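# Loop the blue air tube into its own coupling

## Task

Curve the blue air tube around into a loop and insert its loose end deep into the coupling fitted on the tube's opposite end.

## Robot and tools

Robot: two arms, left_arm and right_arm, each with six revolute joints and a parallel gripper. In the scene frame the origin sits at table-top height halfway between the two arms' nominal bases, +z points up, +x points out across the table, and left_arm is on the +y side. The arm names do not tell you which side of an image an arm appears on. The real bases are offset from nominal by a fixed amount; a BASES line, if present, gives their calibrated location.

Row layout (used by every moving call): one flat list of 14 plain numbers covering both arms, even if only one arm should move. The first 7 are left_arm and the last 7 are right_arm. Within each arm the order is: wrist yaw, waist, wrist pitch, shoulder, wrist roll, elbow, then gripper opening. The joint values are absolute target angles in radians, the same numbers the Joint positions line prints, not offsets. The stated ranges are: wrist yaw -1.571 to 1.571, waist -2.618 to 3.054, wrist pitch -1.571 to 1.571, shoulder 0.000 to 3.142, wrist roll -2.094 to 2.094, elbow 0.000 to 3.142. The true end of a joint may differ by up to 0.059 rad either way. A call is rejected if a target is more than 0.059 rad beyond a stated end and also farther out than the last reported angle. Targets beyond the true end are clipped to it, and the result then reports "joint sent to its limit"; the absence of that line does not prove there is more room. Opening is absolute on a -1 (closed) to +1 (fully open) scale. To leave an arm or gripper unchanged, repeat its current value from Joint targets or Tool commands; a 0 is a real command.

execute_actions(actions, cameras): actions is a list of actions. Each action is a table of up to 15 rows, and each row is applied for one 1/30 s control step, so one action lasts 0.5 s. A table shorter than 15 rows keeps its last row for the remaining steps. An empty list just returns the current state and images. For cameras, leaving it out, null or ["all"] gives every camera, [] gives none, and a wrong name invalidates the whole call.

move(target, speed, blend, opening_speed, blocking, cameras): target is one 14-number row or a list of up to 15 rows (absolute angles), which all joints follow together. The list shares a 10 s budget, and paths running past 10 s stop short. Each path takes at least 0.5 s. speed is in rad/s (0.01 to 12.57, default 0.5) for the joint with the longest travel, given as one value or one per target. blend (rad) rounds off corners at intermediate targets. opening_speed (0.2 or higher, scale units per second) ramps the gripper instead of jumping. blocking=false returns after about 0.5 s while the move keeps running, and a new move takes over from the current point. Moves do not avoid obstacles or the other arm. Grippers far from a turning joint travel fast, and faster moves or targets set deeper past a contact hit and press harder. Gripper changes in later list rows take effect only once everything is at rest at that row. The result adds a move: line with done, off_target (at rest more than 0.035 rad from target), moving, held or fault, and limits=held if steps were withheld. Being done does not tell you whether anything is being touched.

wait(seconds 0 to 10) lets time pass while the last commands are held. stop brakes a running move and needs some distance to do it. zoom_image(camera, region [x0,y0,x1,y1] in pixels, top-left origin, at most 504x504) enlarges part of a camera's latest image. finished_scene(scene) ends the scene permanently, so call it only when the end is inserted and stays put without the robot holding it.

Results: end_effector_position (m) and end_effector_quat_wxyz are given in the scene frame and may be off by a few cm, more at long reach. This position is the point between the finger pads, about 1 cm short of the tips. The fingers point along the gripper's +z and close along its y axis. Joint positions and Joint velocities follow the joint order above, and each arm's block ends with the finger gap in m (0.093 when fully open) and its rate. Joint targets are the angles the joints are currently driven toward. Each control step, a joint target stays within 0.339 rad of the measured angle for waist, shoulder and elbow, and within 2.2 rad for the wrist joints. If a target would move the gripper more than 200 mm, the whole arm is scaled back, so large moves need several actions. "joint command not followed" means the clearance check changed some steps. grip_measured is the motor position on the -1..+1 scale. The pads meet at about -0.94, and each mm of object width adds about 0.0208; readings can run up to 0.02 high. To grip firmly, command about 0.24 below the reading for the object's width. The tube is soft and round, so it may need a lower value. Keep sending the same value to hold, and command well above the width reading to release. Joint torques are in N m, positive toward larger angles, include gravity and an offset, and joints 2, 4 and 6 wrap at ±28.

Cameras: cam_high, cam_low, cam_table, cam_left_wrist, cam_right_wrist, each 672x504.

Avoid: letting anything fall or be left off the table, which fails the task; arm-to-arm hits or presses, including closing one gripper on the other's fingers; slams, hard pushes, dropping the tube or releasing it while it moves; and jerky motion. Loose objects can be nudged by outside pushes, so check before finishing. Holding loads, staying stretched out or pushing against something unreachable heats the motors. A MOTOR HOT line appears at 75 °C. At 90 °C the arm folds and stops working, and at 100 °C it goes limp.

Each tool is called in YAML: its name, and indented under it one key for each argument.

## Session

execute_actions:
  actions: []

Scene clock: 0.00 s.
left_arm: end_effector_position=(+0.4325, +0.3585, +0.1213) grip_measured=+1.000 end_effector_quat_wxyz=(+0.549, +0.004, +0.835, -0.038) | right_arm: end_effector_position=(+0.3986, -0.3200, +0.0726) grip_measured=+1.000 end_effector_quat_wxyz=(+0.547, +0.109, +0.821, -0.121)
Joint names: [wrist yaw, waist, wrist pitch, shoulder, wrist roll, elbow]
Joint positions: left_arm=[0.076 0.02 0.787 1.569 -0.032 0.375 0.093] | right_arm=[0.336 0.008 0.851 1.581 0.054 0.325 0.093]
Joint velocities: within noise
Joint torques (N m): no reading
Heat: left arm: 37 °C; right arm: 34 °C.
Joint targets: left_arm=[0.076 0.020 0.791 1.563 -0.032 0.383] | right_arm=[0.336 0.008 0.866 1.571 0.054 0.336]
Tool commands: left_gripper/opening=+1.0 right_gripper/opening=+1.0

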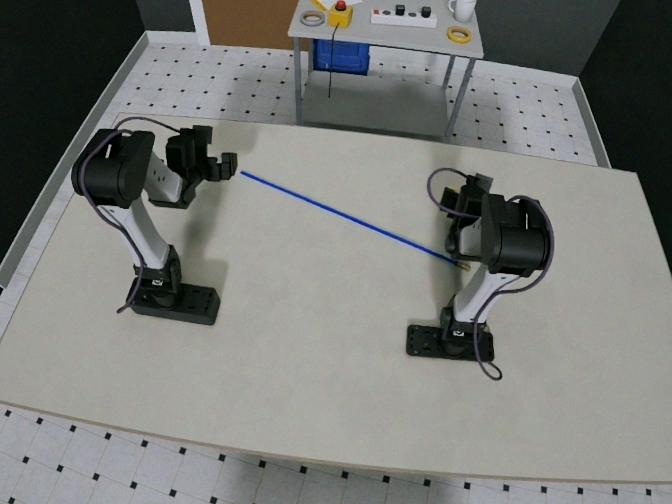

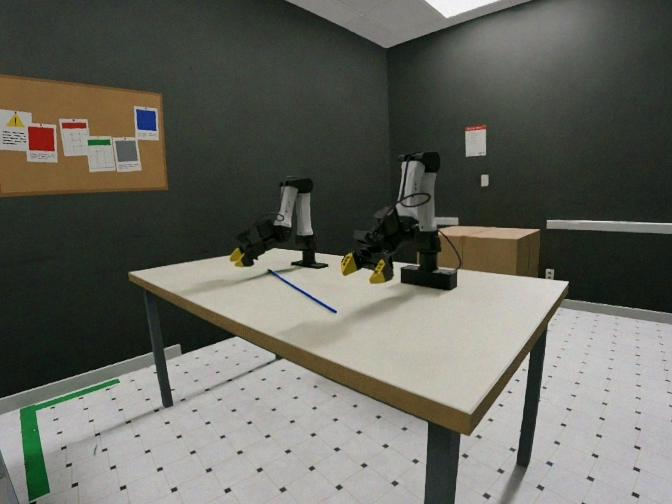

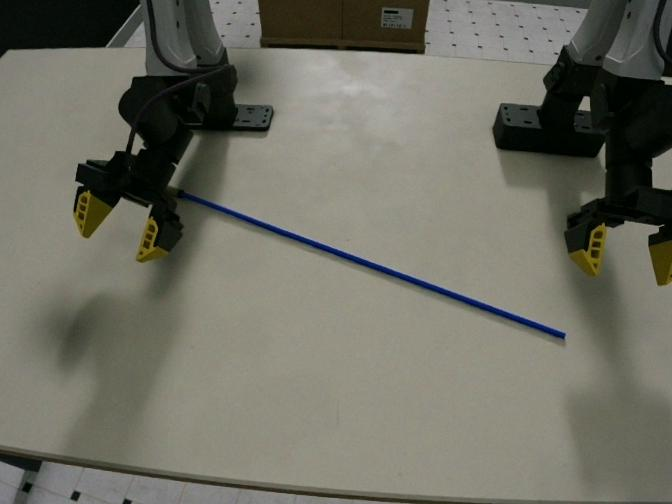

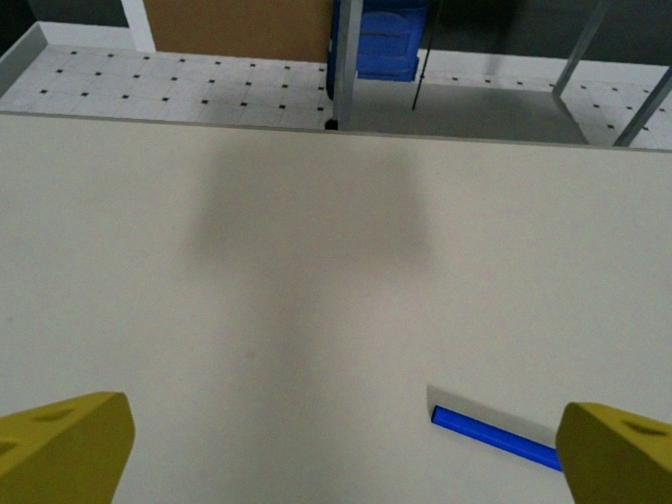

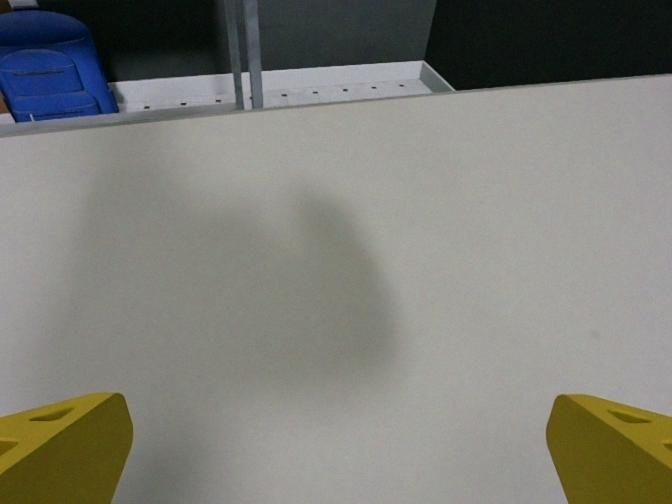

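zoom_image:
  camera: "cam_table"
  region: [140, 150, 260, 240]

zoom_image:
  camera: "cam_high"
  region: [420, 170, 540, 290]

zoom_image:
  camera: "cam_left_wrist"
  region: [400, 380, 580, 504]

Scaled by 4.200.

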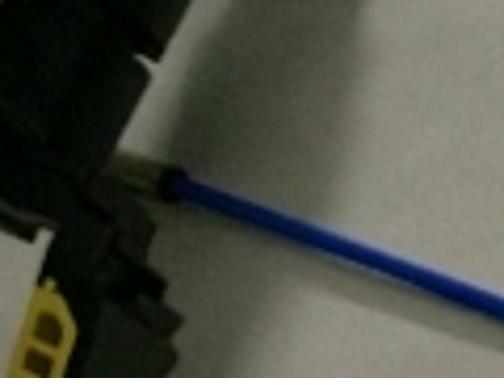

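Scaled by 4.200.

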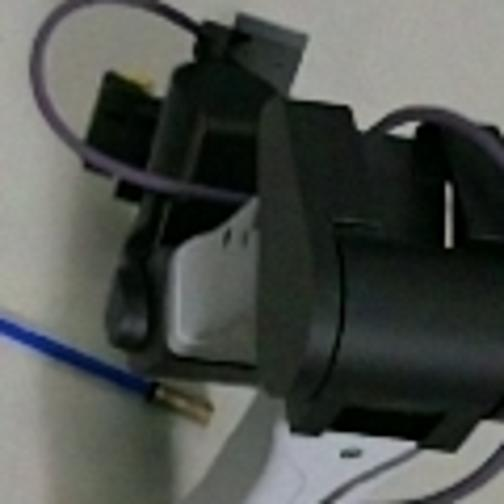

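Scaled by 2.800.

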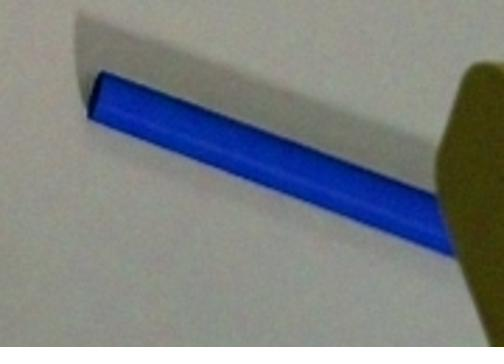

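move:
  target: [0, 0, -1.271, 2.13, 0, 1.83, 1, 0, 0, -1.271, 1.434, 0, 1.134, 1]
  speed: 0.9

Scene clock: 53.67 s.
left_arm: end_effector_position=(+0.4526, +0.3650, +0.1264) grip_measured=+1.000 end_effector_quat_wxyz=(+0.001, -0.003, +1.000, -0.005) | right_arm: end_effector_position=(+0.2575, -0.2685, +0.1052) grip_measured=+1.000 end_effector_quat_wxyz=(-0.026, +0.000, +1.000, -0.007)
Joint names: [wrist yaw, waist, wrist pitch, shoulder, wrist roll, elbow]
Joint positions: left_arm=[0.011 0.008 -1.263 2.111 -0.009 1.805 0.093] | right_arm=[0.013 0.008 -1.263 1.462 0.012 1.103 0.093]
Joint velocities: within noise
Joint torques (N m): left_arm=[-0.06 -0.43 0.25 -8.98 0.06 7.25] | right_arm=[-0.19 -0.27 0.17 -6.8 -0.18 8.2]
Heat: left arm: 40 °C; right arm: 39 °C.
Joint targets: left_arm=[0.000 0.000 -1.271 2.130 0.000 1.830] | right_arm=[0.000 0.000 -1.271 1.434 0.000 1.134]
move: done

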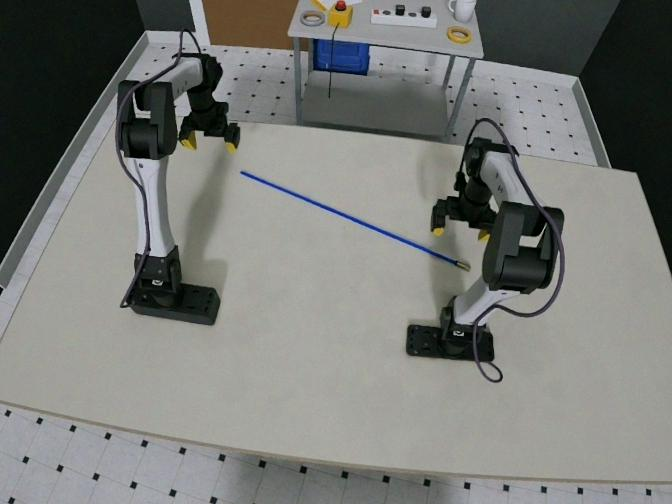

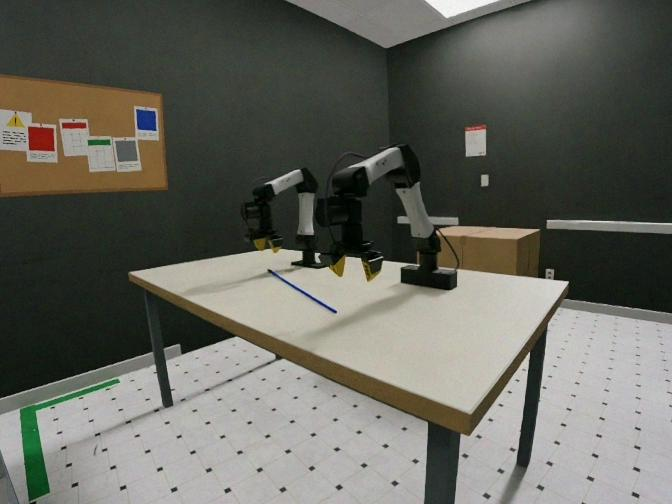

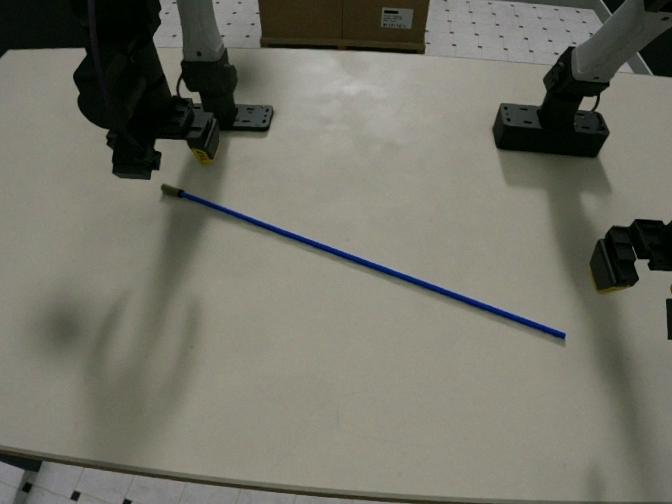

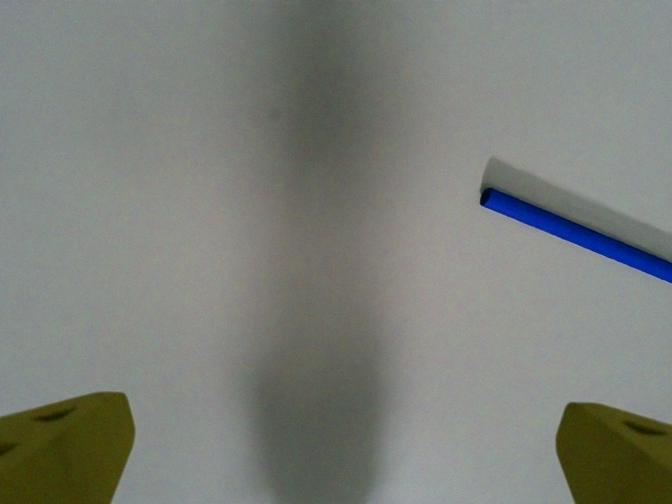

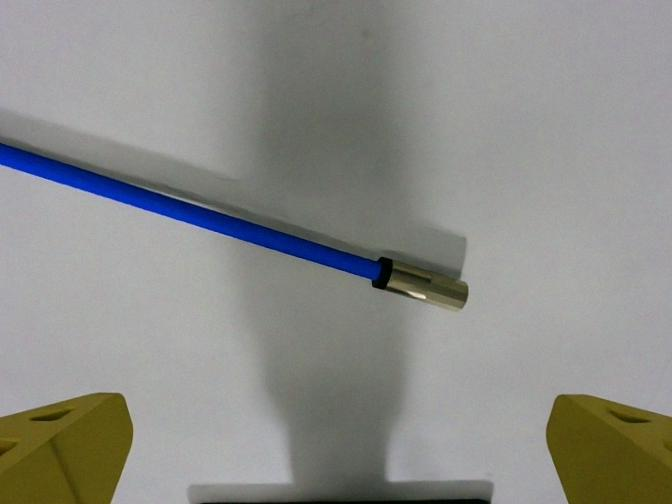

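move:
  target: [0, -0.27, -1.321, 2.453, -1.47, 2.203, 1, 0, -0.185, -1.111, 1.564, 1.745, 1.104, 1]
  speed: 1.0

Scene clock: 119.80 s.
left_arm: end_effector_position=(+0.5001, +0.2364, +0.0851) grip_measured=+1.000 end_effector_quat_wxyz=(-0.001, -0.557, +0.830, -0.005) | right_arm: end_effector_position=(+0.2855, -0.3162, +0.0840) grip_measured=+1.000 end_effector_quat_wxyz=(+0.003, +0.815, +0.580, -0.004)
Joint names: [wrist yaw, waist, wrist pitch, shoulder, wrist roll, elbow]
Joint positions: left_arm=[0.008 -0.267 -1.311 2.432 -1.46 2.178 0.093] | right_arm=[0.009 -0.179 -1.122 1.553 1.73 1.103 0.093]
Joint velocities: within noise
Joint torques (N m): left_arm=[-0.1 0.02 0.19 -10.89 -0.15 7.2] | right_arm=[-0.12 -0.08 0.38 -4.37 0.1 5.78]
Heat: left arm: 39 °C; right arm: 43 °C.
Joint targets: left_arm=[0.000 -0.270 -1.321 2.453 -1.470 2.203] | right_arm=[0.000 -0.185 -1.111 1.564 1.745 1.104]
move: done

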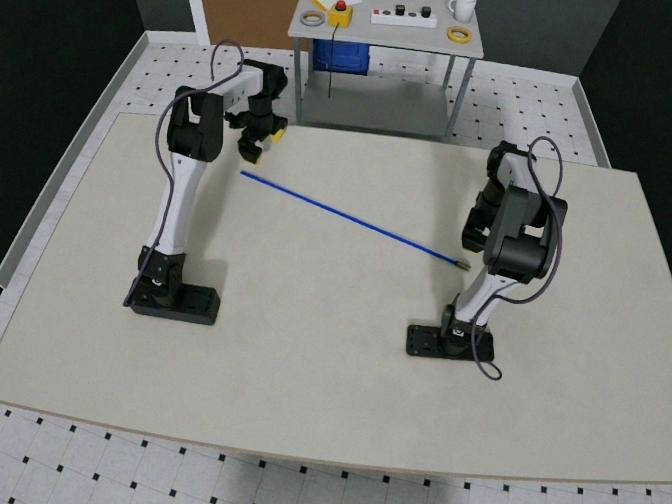

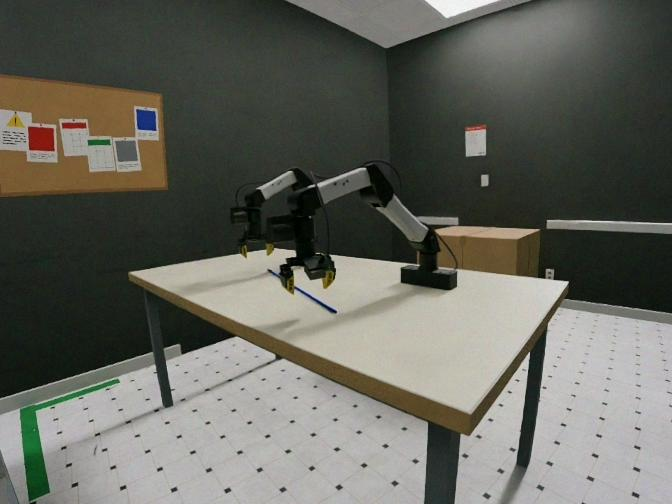

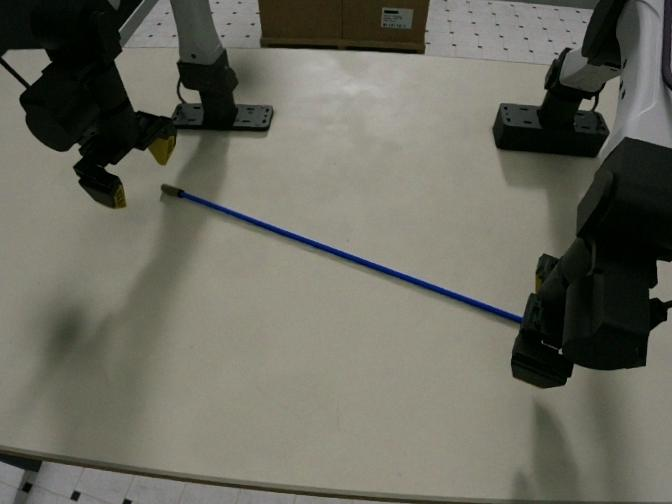

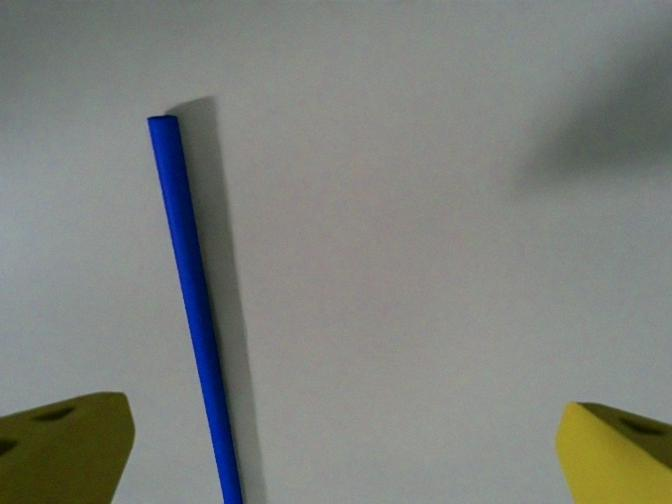

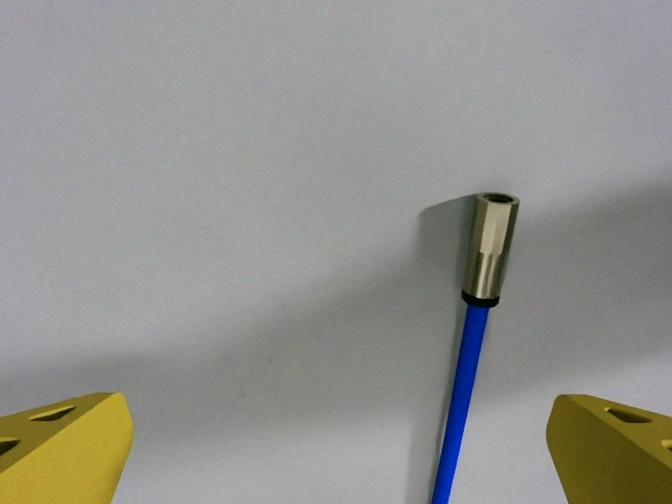

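move:
  target: [0, -0.329, -0.984, 2.148, -1.542, 1.561, 1, 0, -0.2405, -1.016, 1.344, 1.688, 0.789, 1]
  speed: 0.9

Scene clock: 136.53 s.
left_arm: end_effector_position=(+0.4184, +0.2372, +0.0361) grip_measured=+1.000 end_effector_quat_wxyz=(-0.018, -0.564, +0.825, +0.017) | right_arm: end_effector_position=(+0.2202, -0.3156, +0.0482) grip_measured=+1.000 end_effector_quat_wxyz=(-0.009, +0.821, +0.570, -0.015)
Joint names: [wrist yaw, waist, wrist pitch, shoulder, wrist roll, elbow]
Joint positions: left_arm=[0.008 -0.322 -0.993 2.194 -1.532 1.568 0.093] | right_arm=[0.009 -0.234 -1.027 1.371 1.698 0.794 0.093]
Joint velocities: within noise
Joint torques (N m): left_arm=[-0.11 -0.34 0.24 -15.02 -0.16 4.01] | right_arm=[-0.11 -0.16 0.33 -5.6 -0.15 5.05]
Heat: left arm: 42 °C; right arm: 41 °C.
Joint targets: left_arm=[0.000 -0.329 -0.984 2.148 -1.542 1.561] | right_arm=[0.000 -0.241 -1.016 1.344 1.688 0.789]
move: off_target (left_arm); left_arm: the shoulder is farthest, 0.046 rad from its target

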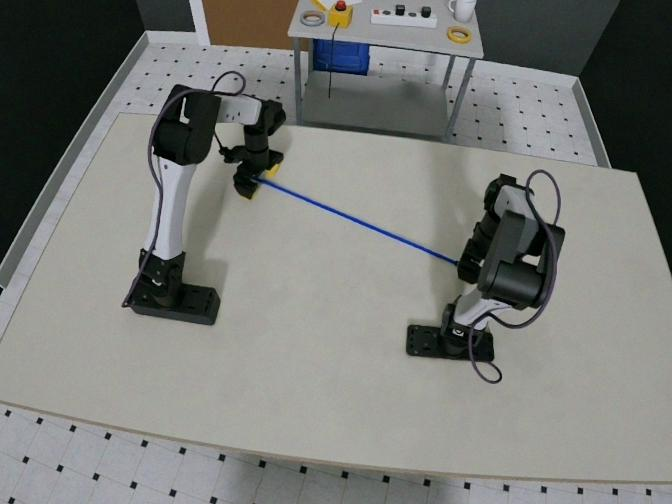

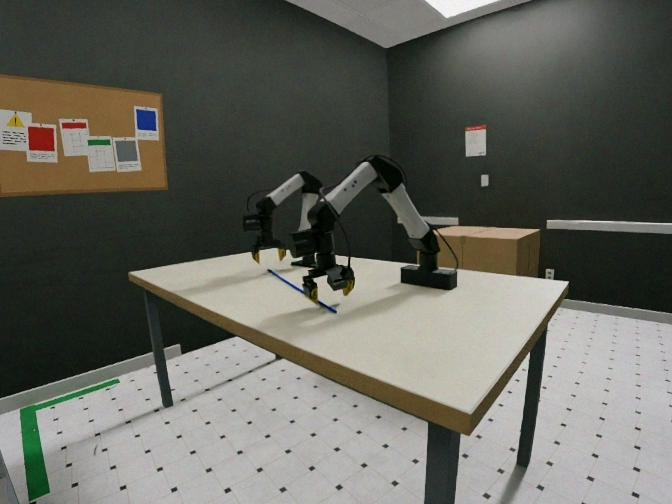

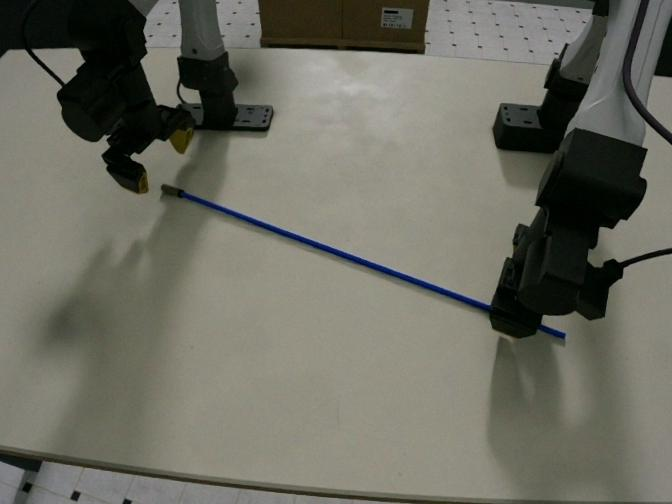

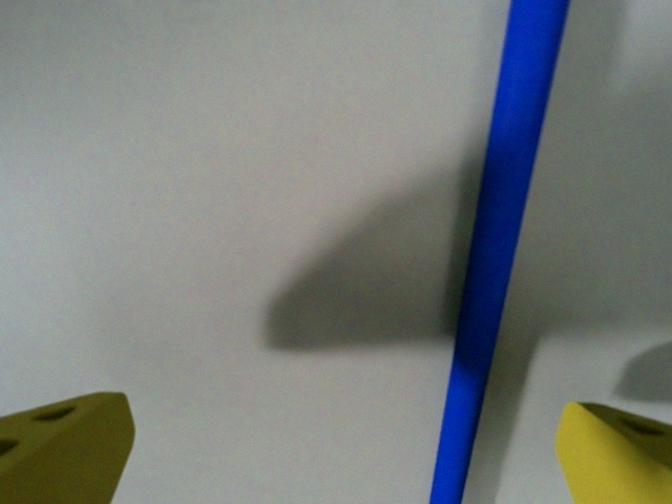

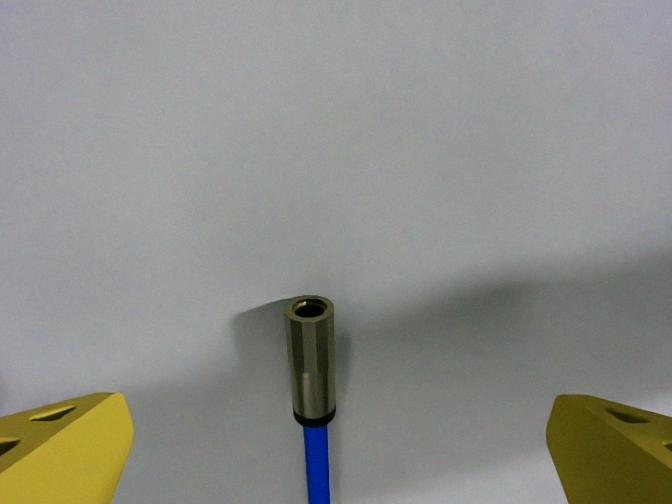

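move:
  target: [0, -0.302, -1.021, 2.215, -1.515, 1.694, 1, 0, -0.148, -0.955, 1.395, 1.781, 0.80, 1]
  speed: 0.6

Scene clock: 153.63 s.
left_arm: end_effector_position=(+0.4490, +0.2327, +0.0614) grip_measured=+1.000 end_effector_quat_wxyz=(+0.009, -0.565, +0.825, -0.019) | right_arm: end_effector_position=(+0.2368, -0.3018, +0.0453) grip_measured=+1.000 end_effector_quat_wxyz=(+0.007, +0.818, +0.576, +0.002)
Joint names: [wrist yaw, waist, wrist pitch, shoulder, wrist roll, elbow]
Joint positions: left_arm=[0.008 -0.308 -1.011 2.194 -1.521 1.674 0.093] | right_arm=[0.008 -0.154 -0.967 1.385 1.765 0.794 0.093]
Joint velocities: within noise
Joint torques (N m): left_arm=[-0.1 0.72 0.26 -9.26 0.04 6.58] | right_arm=[-0.1 0.99 0.43 -2.89 0.1 5.98]
Heat: left arm: 44 °C; right arm: 40 °C.
Joint targets: left_arm=[0.000 -0.302 -1.021 2.215 -1.515 1.694] | right_arm=[0.000 -0.148 -0.955 1.395 1.781 0.800]
move: done

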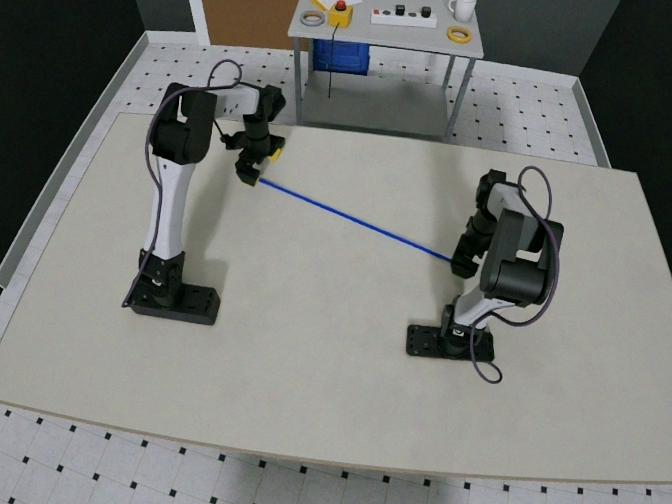

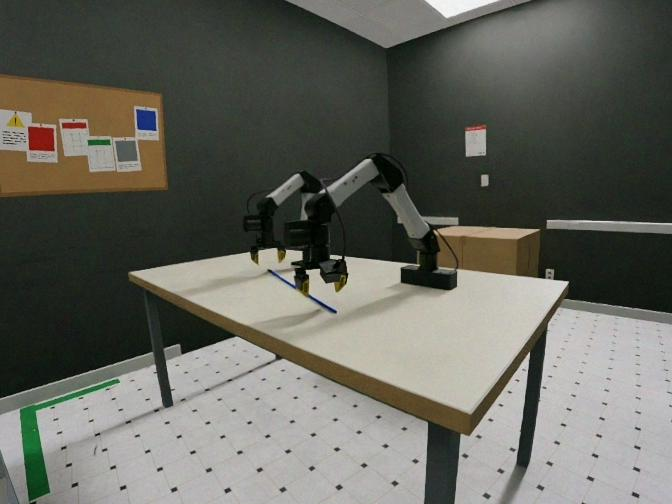

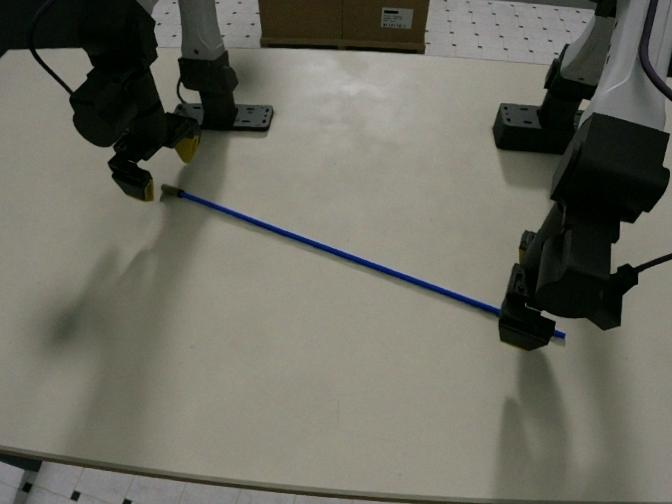

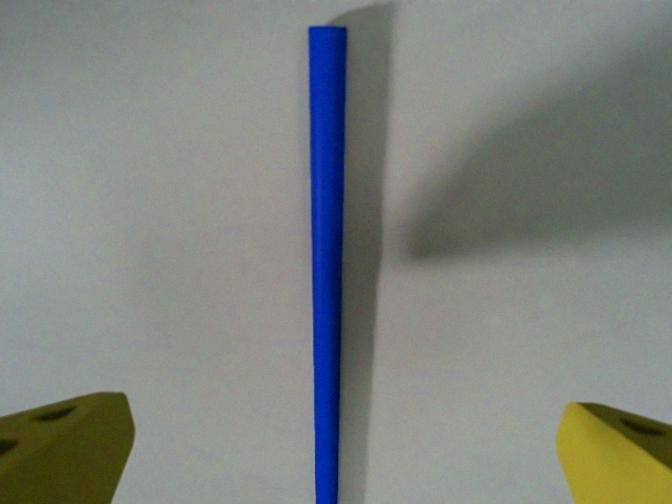

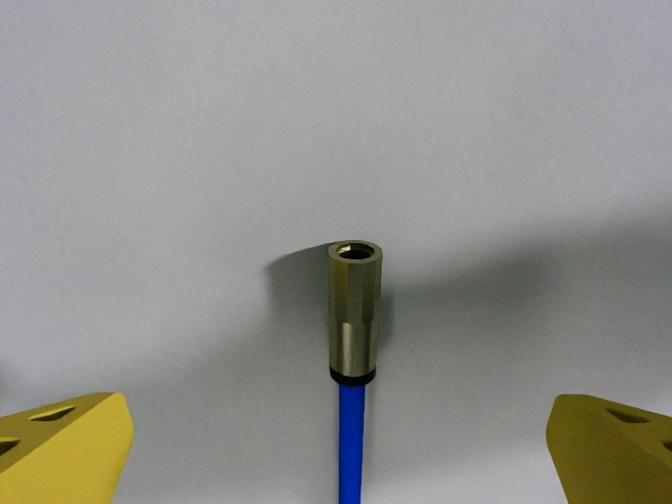

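move:
  target: [0, -0.256, -0.984, 2.27, -1.471, 1.668, 1, 0, -0.1, -0.868, 1.44, 1.83, 0.744, 1]
  speed: 0.5

Scene clock: 164.90 s.
left_arm: end_effector_position=(+0.4530, +0.2535, +0.0377) grip_measured=+1.000 end_effector_quat_wxyz=(-0.004, -0.568, +0.823, -0.002) | right_arm: end_effector_position=(+0.2402, -0.2919, +0.0260) grip_measured=+1.000 end_effector_quat_wxyz=(+0.006, +0.818, +0.575, +0.001)
Joint names: [wrist yaw, waist, wrist pitch, shoulder, wrist roll, elbow]
Joint positions: left_arm=[0.008 -0.259 -0.993 2.253 -1.477 1.674 0.093] | right_arm=[0.007 -0.106 -0.88 1.431 1.815 0.749 0.093]
Joint velocities: within noise
Joint torques (N m): left_arm=[-0.1 0.51 0.34 -9.83 0.04 4.23] | right_arm=[-0.1 0.99 0.4 -3.18 0.11 4.97]
Heat: left arm: 43 °C; right arm: 40 °C.
Joint targets: left_arm=[0.000 -0.256 -0.984 2.270 -1.471 1.668] | right_arm=[0.000 -0.100 -0.868 1.440 1.830 0.744]
move: done

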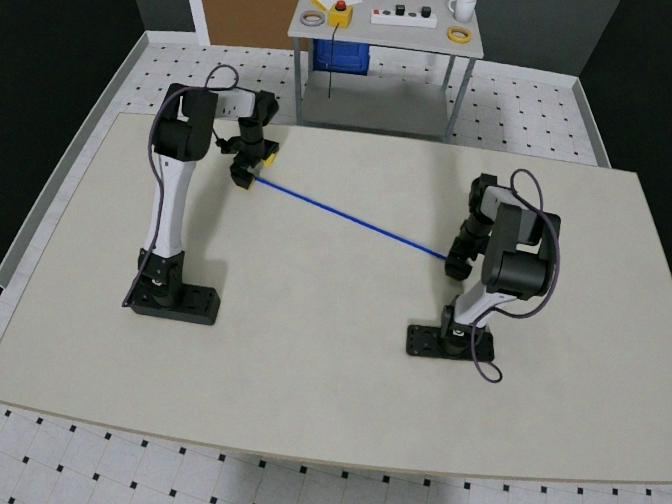

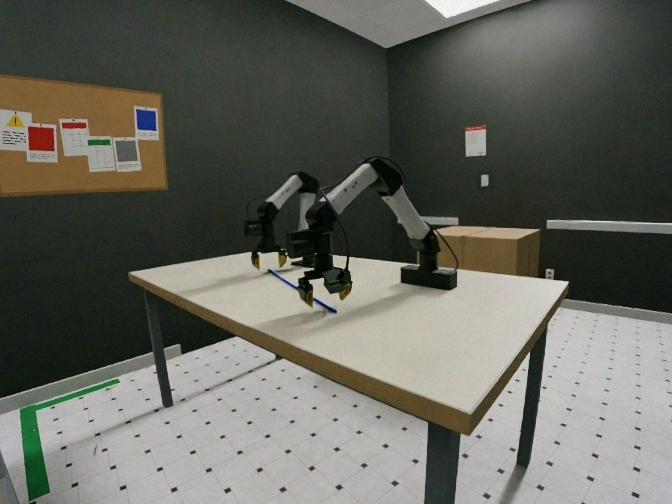

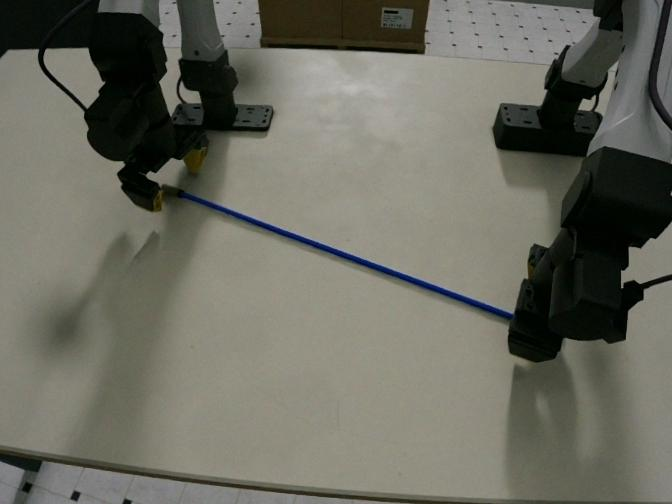

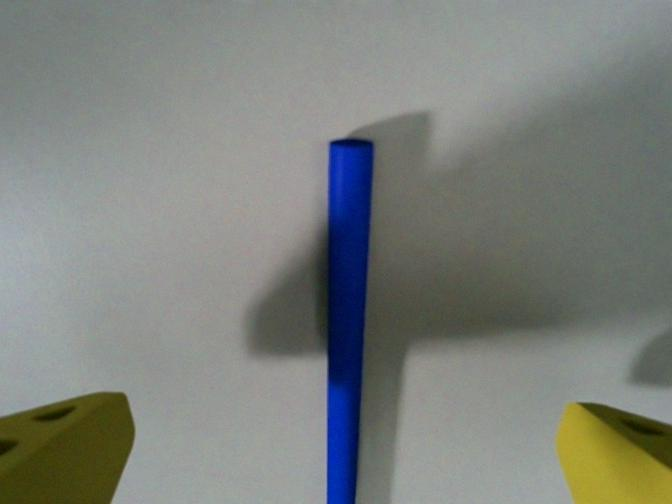

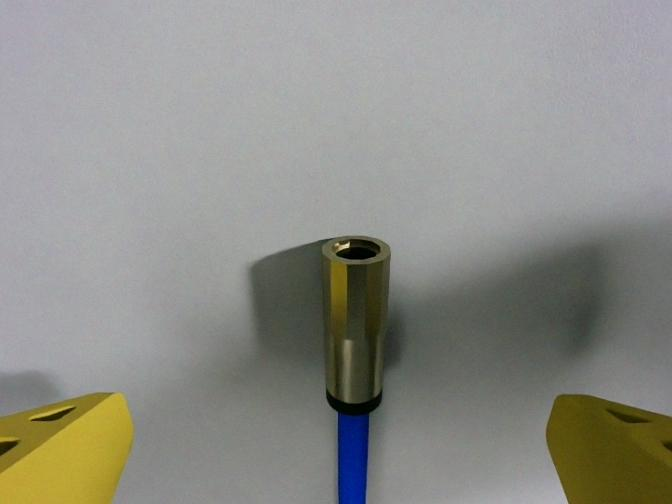

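move:
  target: [0, -0.256, -0.921, 2.298, -1.471, 1.633, 1, 0, -0.1, -0.8075, 1.466, 1.83, 0.709, 1]
  speed: 0.15

Scene clock: 171.87 s.
left_arm: end_effector_position=(+0.4537, +0.2533, +0.0257) grip_measured=+1.000 end_effector_quat_wxyz=(-0.002, -0.567, +0.824, -0.004) | right_arm: end_effector_position=(+0.2403, -0.2919, +0.0137) grip_measured=+1.000 end_effector_quat_wxyz=(+0.006, +0.818, +0.575, +0.001)
Joint names: [wrist yaw, waist, wrist pitch, shoulder, wrist roll, elbow]
Joint positions: left_arm=[0.008 -0.259 -0.95 2.269 -1.476 1.65 0.093] | right_arm=[0.007 -0.106 -0.82 1.456 1.815 0.715 0.093]
Joint velocities: within noise
Joint torques (N m): left_arm=[-0.1 0.43 0.54 -8.72 0.01 3.28] | right_arm=[-0.1 0.99 0.41 -3.17 0.1 4.75]
Heat: left arm: 43 °C; right arm: 39 °C.
Joint targets: left_arm=[0.000 -0.256 -0.921 2.298 -1.471 1.633] | right_arm=[0.000 -0.100 -0.808 1.466 1.830 0.709]
move: done

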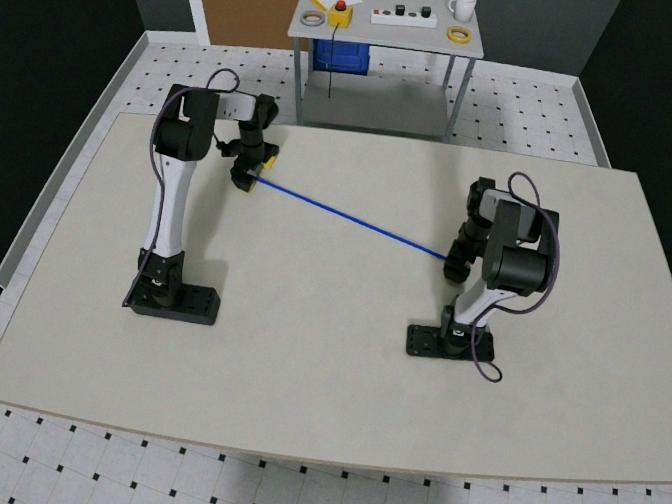

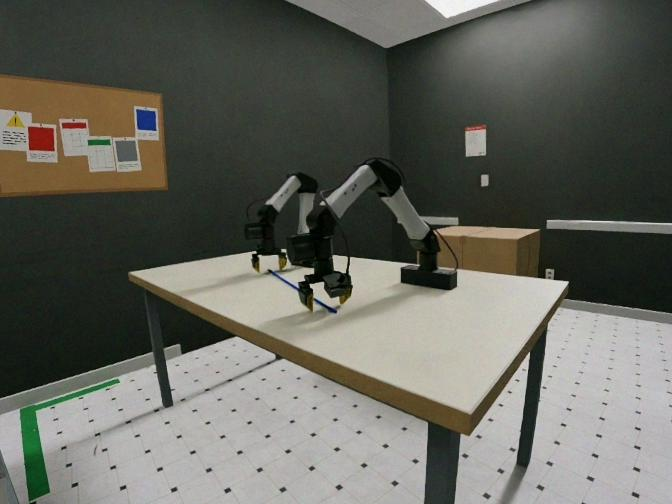

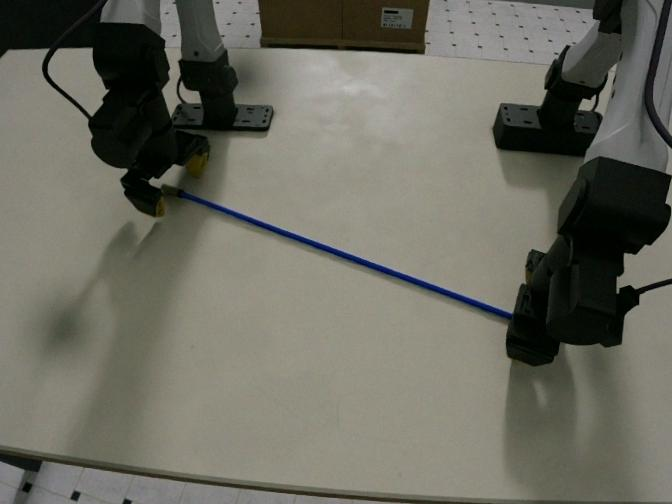

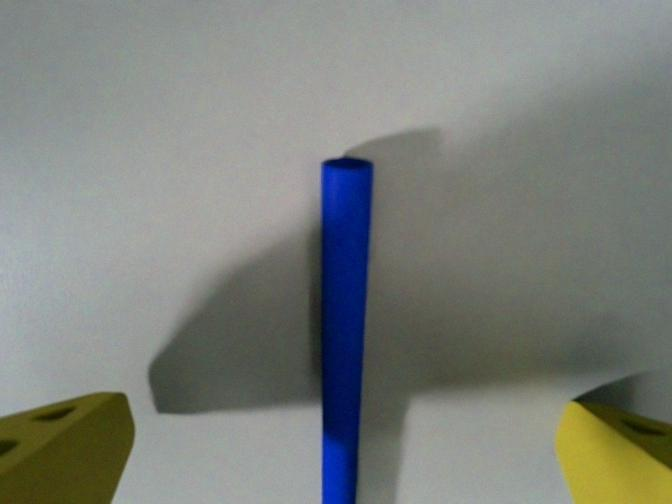

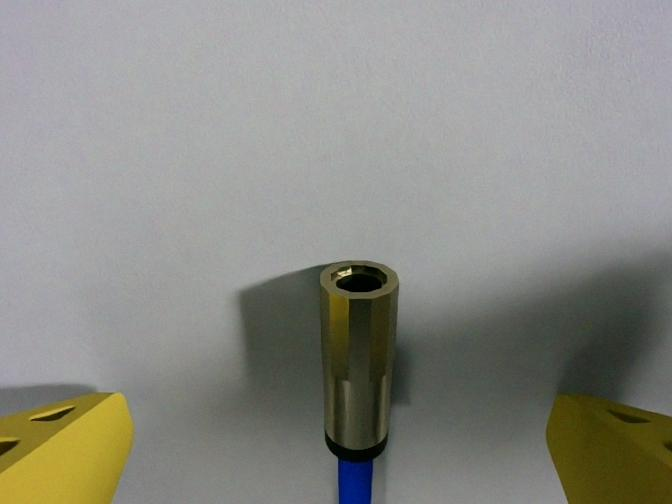

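move:
  target: [0, -0.256, -0.883, 2.315, -1.471, 1.612, 1, 0, -0.1, -0.7935, 1.472, 1.83, 0.701, 1]
  speed: 0.1
  cameras: ["cam_left_wrist", "cam_right_wrist", "cam_low"]

Scene clock: 175.73 s.
left_arm: end_effector_position=(+0.4535, +0.2534, +0.0240) grip_measured=+1.000 end_effector_quat_wxyz=(-0.002, -0.567, +0.824, -0.004) | right_arm: end_effector_position=(+0.2401, -0.2919, +0.0108) grip_measured=+1.000 end_effector_quat_wxyz=(+0.006, +0.818, +0.575, +0.001)
Joint names: [wrist yaw, waist, wrist pitch, shoulder, wrist roll, elbow]
Joint positions: left_arm=[0.008 -0.259 -0.94 2.269 -1.475 1.643 0.093] | right_arm=[0.007 -0.106 -0.806 1.462 1.815 0.707 0.093]
Joint velocities: within noise
Joint torques (N m): left_arm=[-0.1 0.43 0.82 -7.16 0 2.11] | right_arm=[-0.1 0.99 0.4 -3.15 0.1 4.7]
Heat: left arm: 43 °C; right arm: 39 °C.
Joint targets: left_arm=[0.000 -0.256 -0.883 2.315 -1.471 1.612] | right_arm=[0.000 -0.100 -0.793 1.472 1.830 0.701]
move: off_target (left_arm); left_arm: the wrist pitch is farthest, 0.057 rad from its target
Images, in order (width x height): cam_low 672x504, cam_left_wrist 672x504, cam_right_wrist 672x504.

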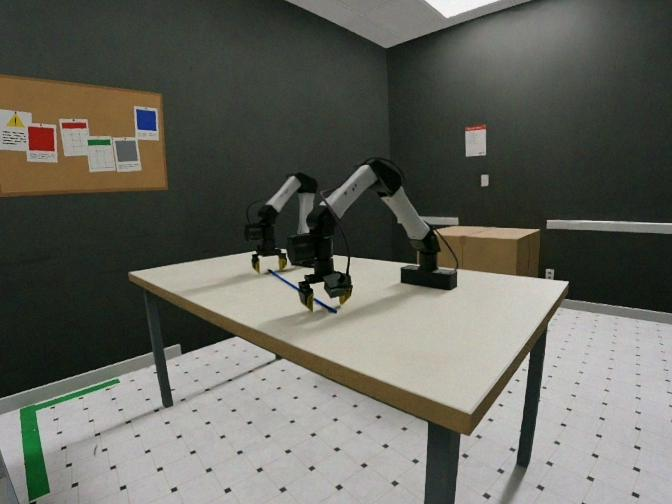

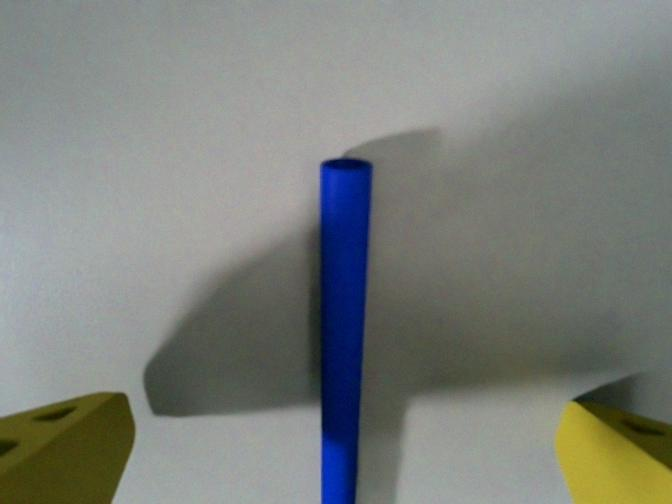

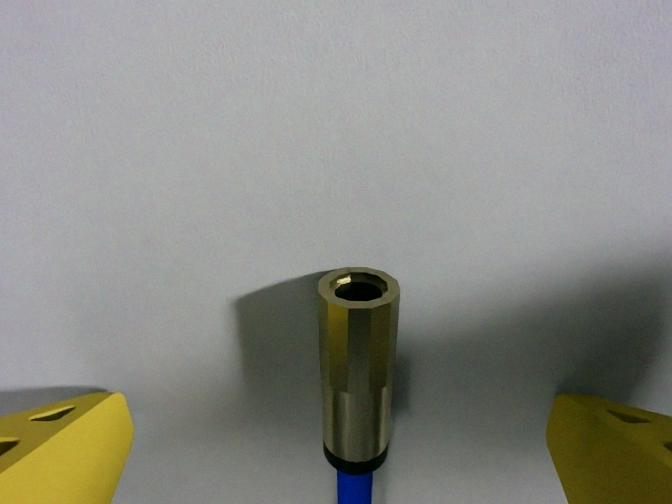

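move:
  target: [0, -0.256, -0.925, 2.285, -1.471, 1.64, -0.98, 0, -0.1, -0.7935, 1.472, 1.83, 0.701, -0.96]
  speed: 0.1
  opening_speed: 1.2

Scene clock: 180.47 s.
left_arm: end_effector_position=(+0.4607, +0.2514, +0.0241) grip_measured=-0.931 end_effector_quat_wxyz=(+0.008, -0.566, +0.824, -0.016) | right_arm: end_effector_position=(+0.2404, -0.2919, +0.0108) grip_measured=-0.777 end_effector_quat_wxyz=(+0.006, +0.818, +0.575, +0.002)
Joint names: [wrist yaw, waist, wrist pitch, shoulder, wrist roll, elbow]
Joint positions: left_arm=[0.008 -0.259 -0.91 2.269 -1.473 1.643 0.001] | right_arm=[0.007 -0.106 -0.805 1.462 1.815 0.707 0.008]
Joint velocities: within noise
Joint torques (N m): left_arm=[-0.1 0.44 0.2 -9.95 -0.01 4.51] | right_arm=[-0.1 1.01 0.41 -3.15 0.09 4.7]
Heat: left arm: 43 °C; right arm: 39 °C.
Joint targets: left_arm=[0.000 -0.256 -0.925 2.285 -1.471 1.640] | right_arm=[0.000 -0.100 -0.794 1.472 1.830 0.701]
move: done

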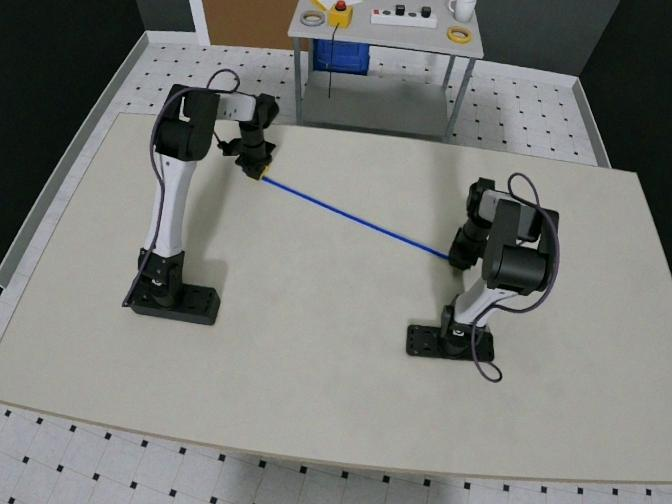

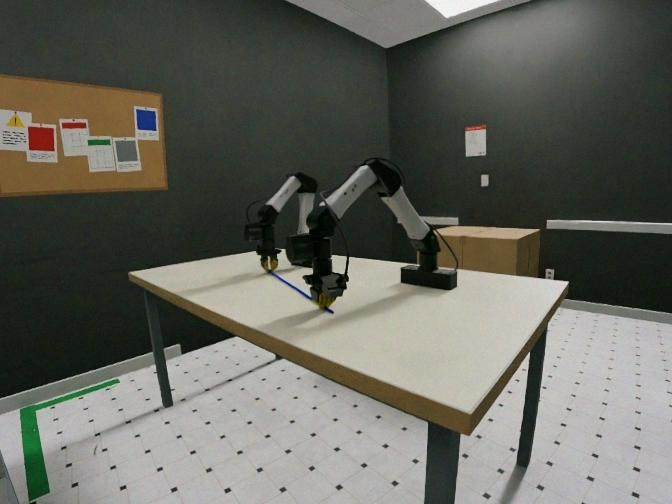

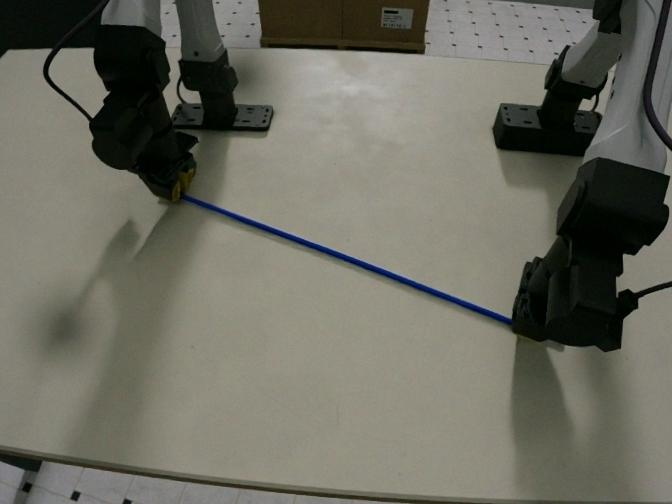

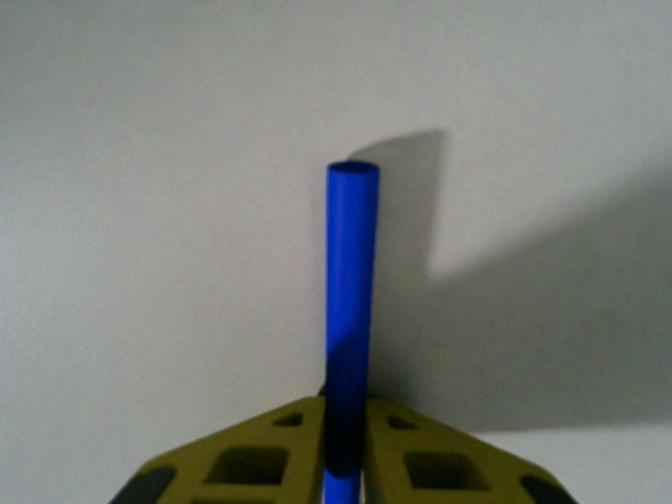

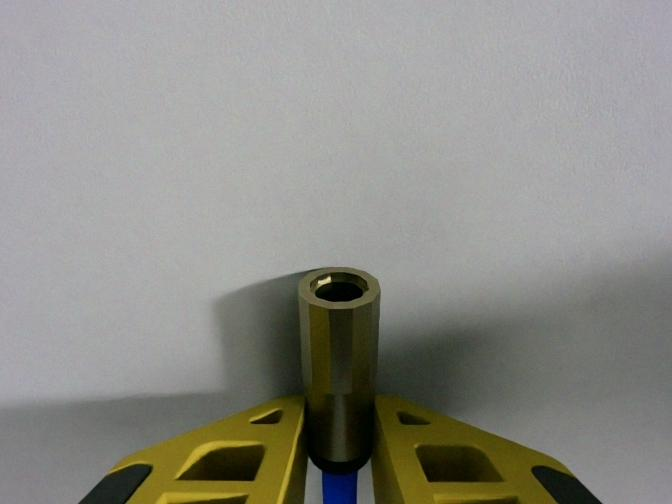

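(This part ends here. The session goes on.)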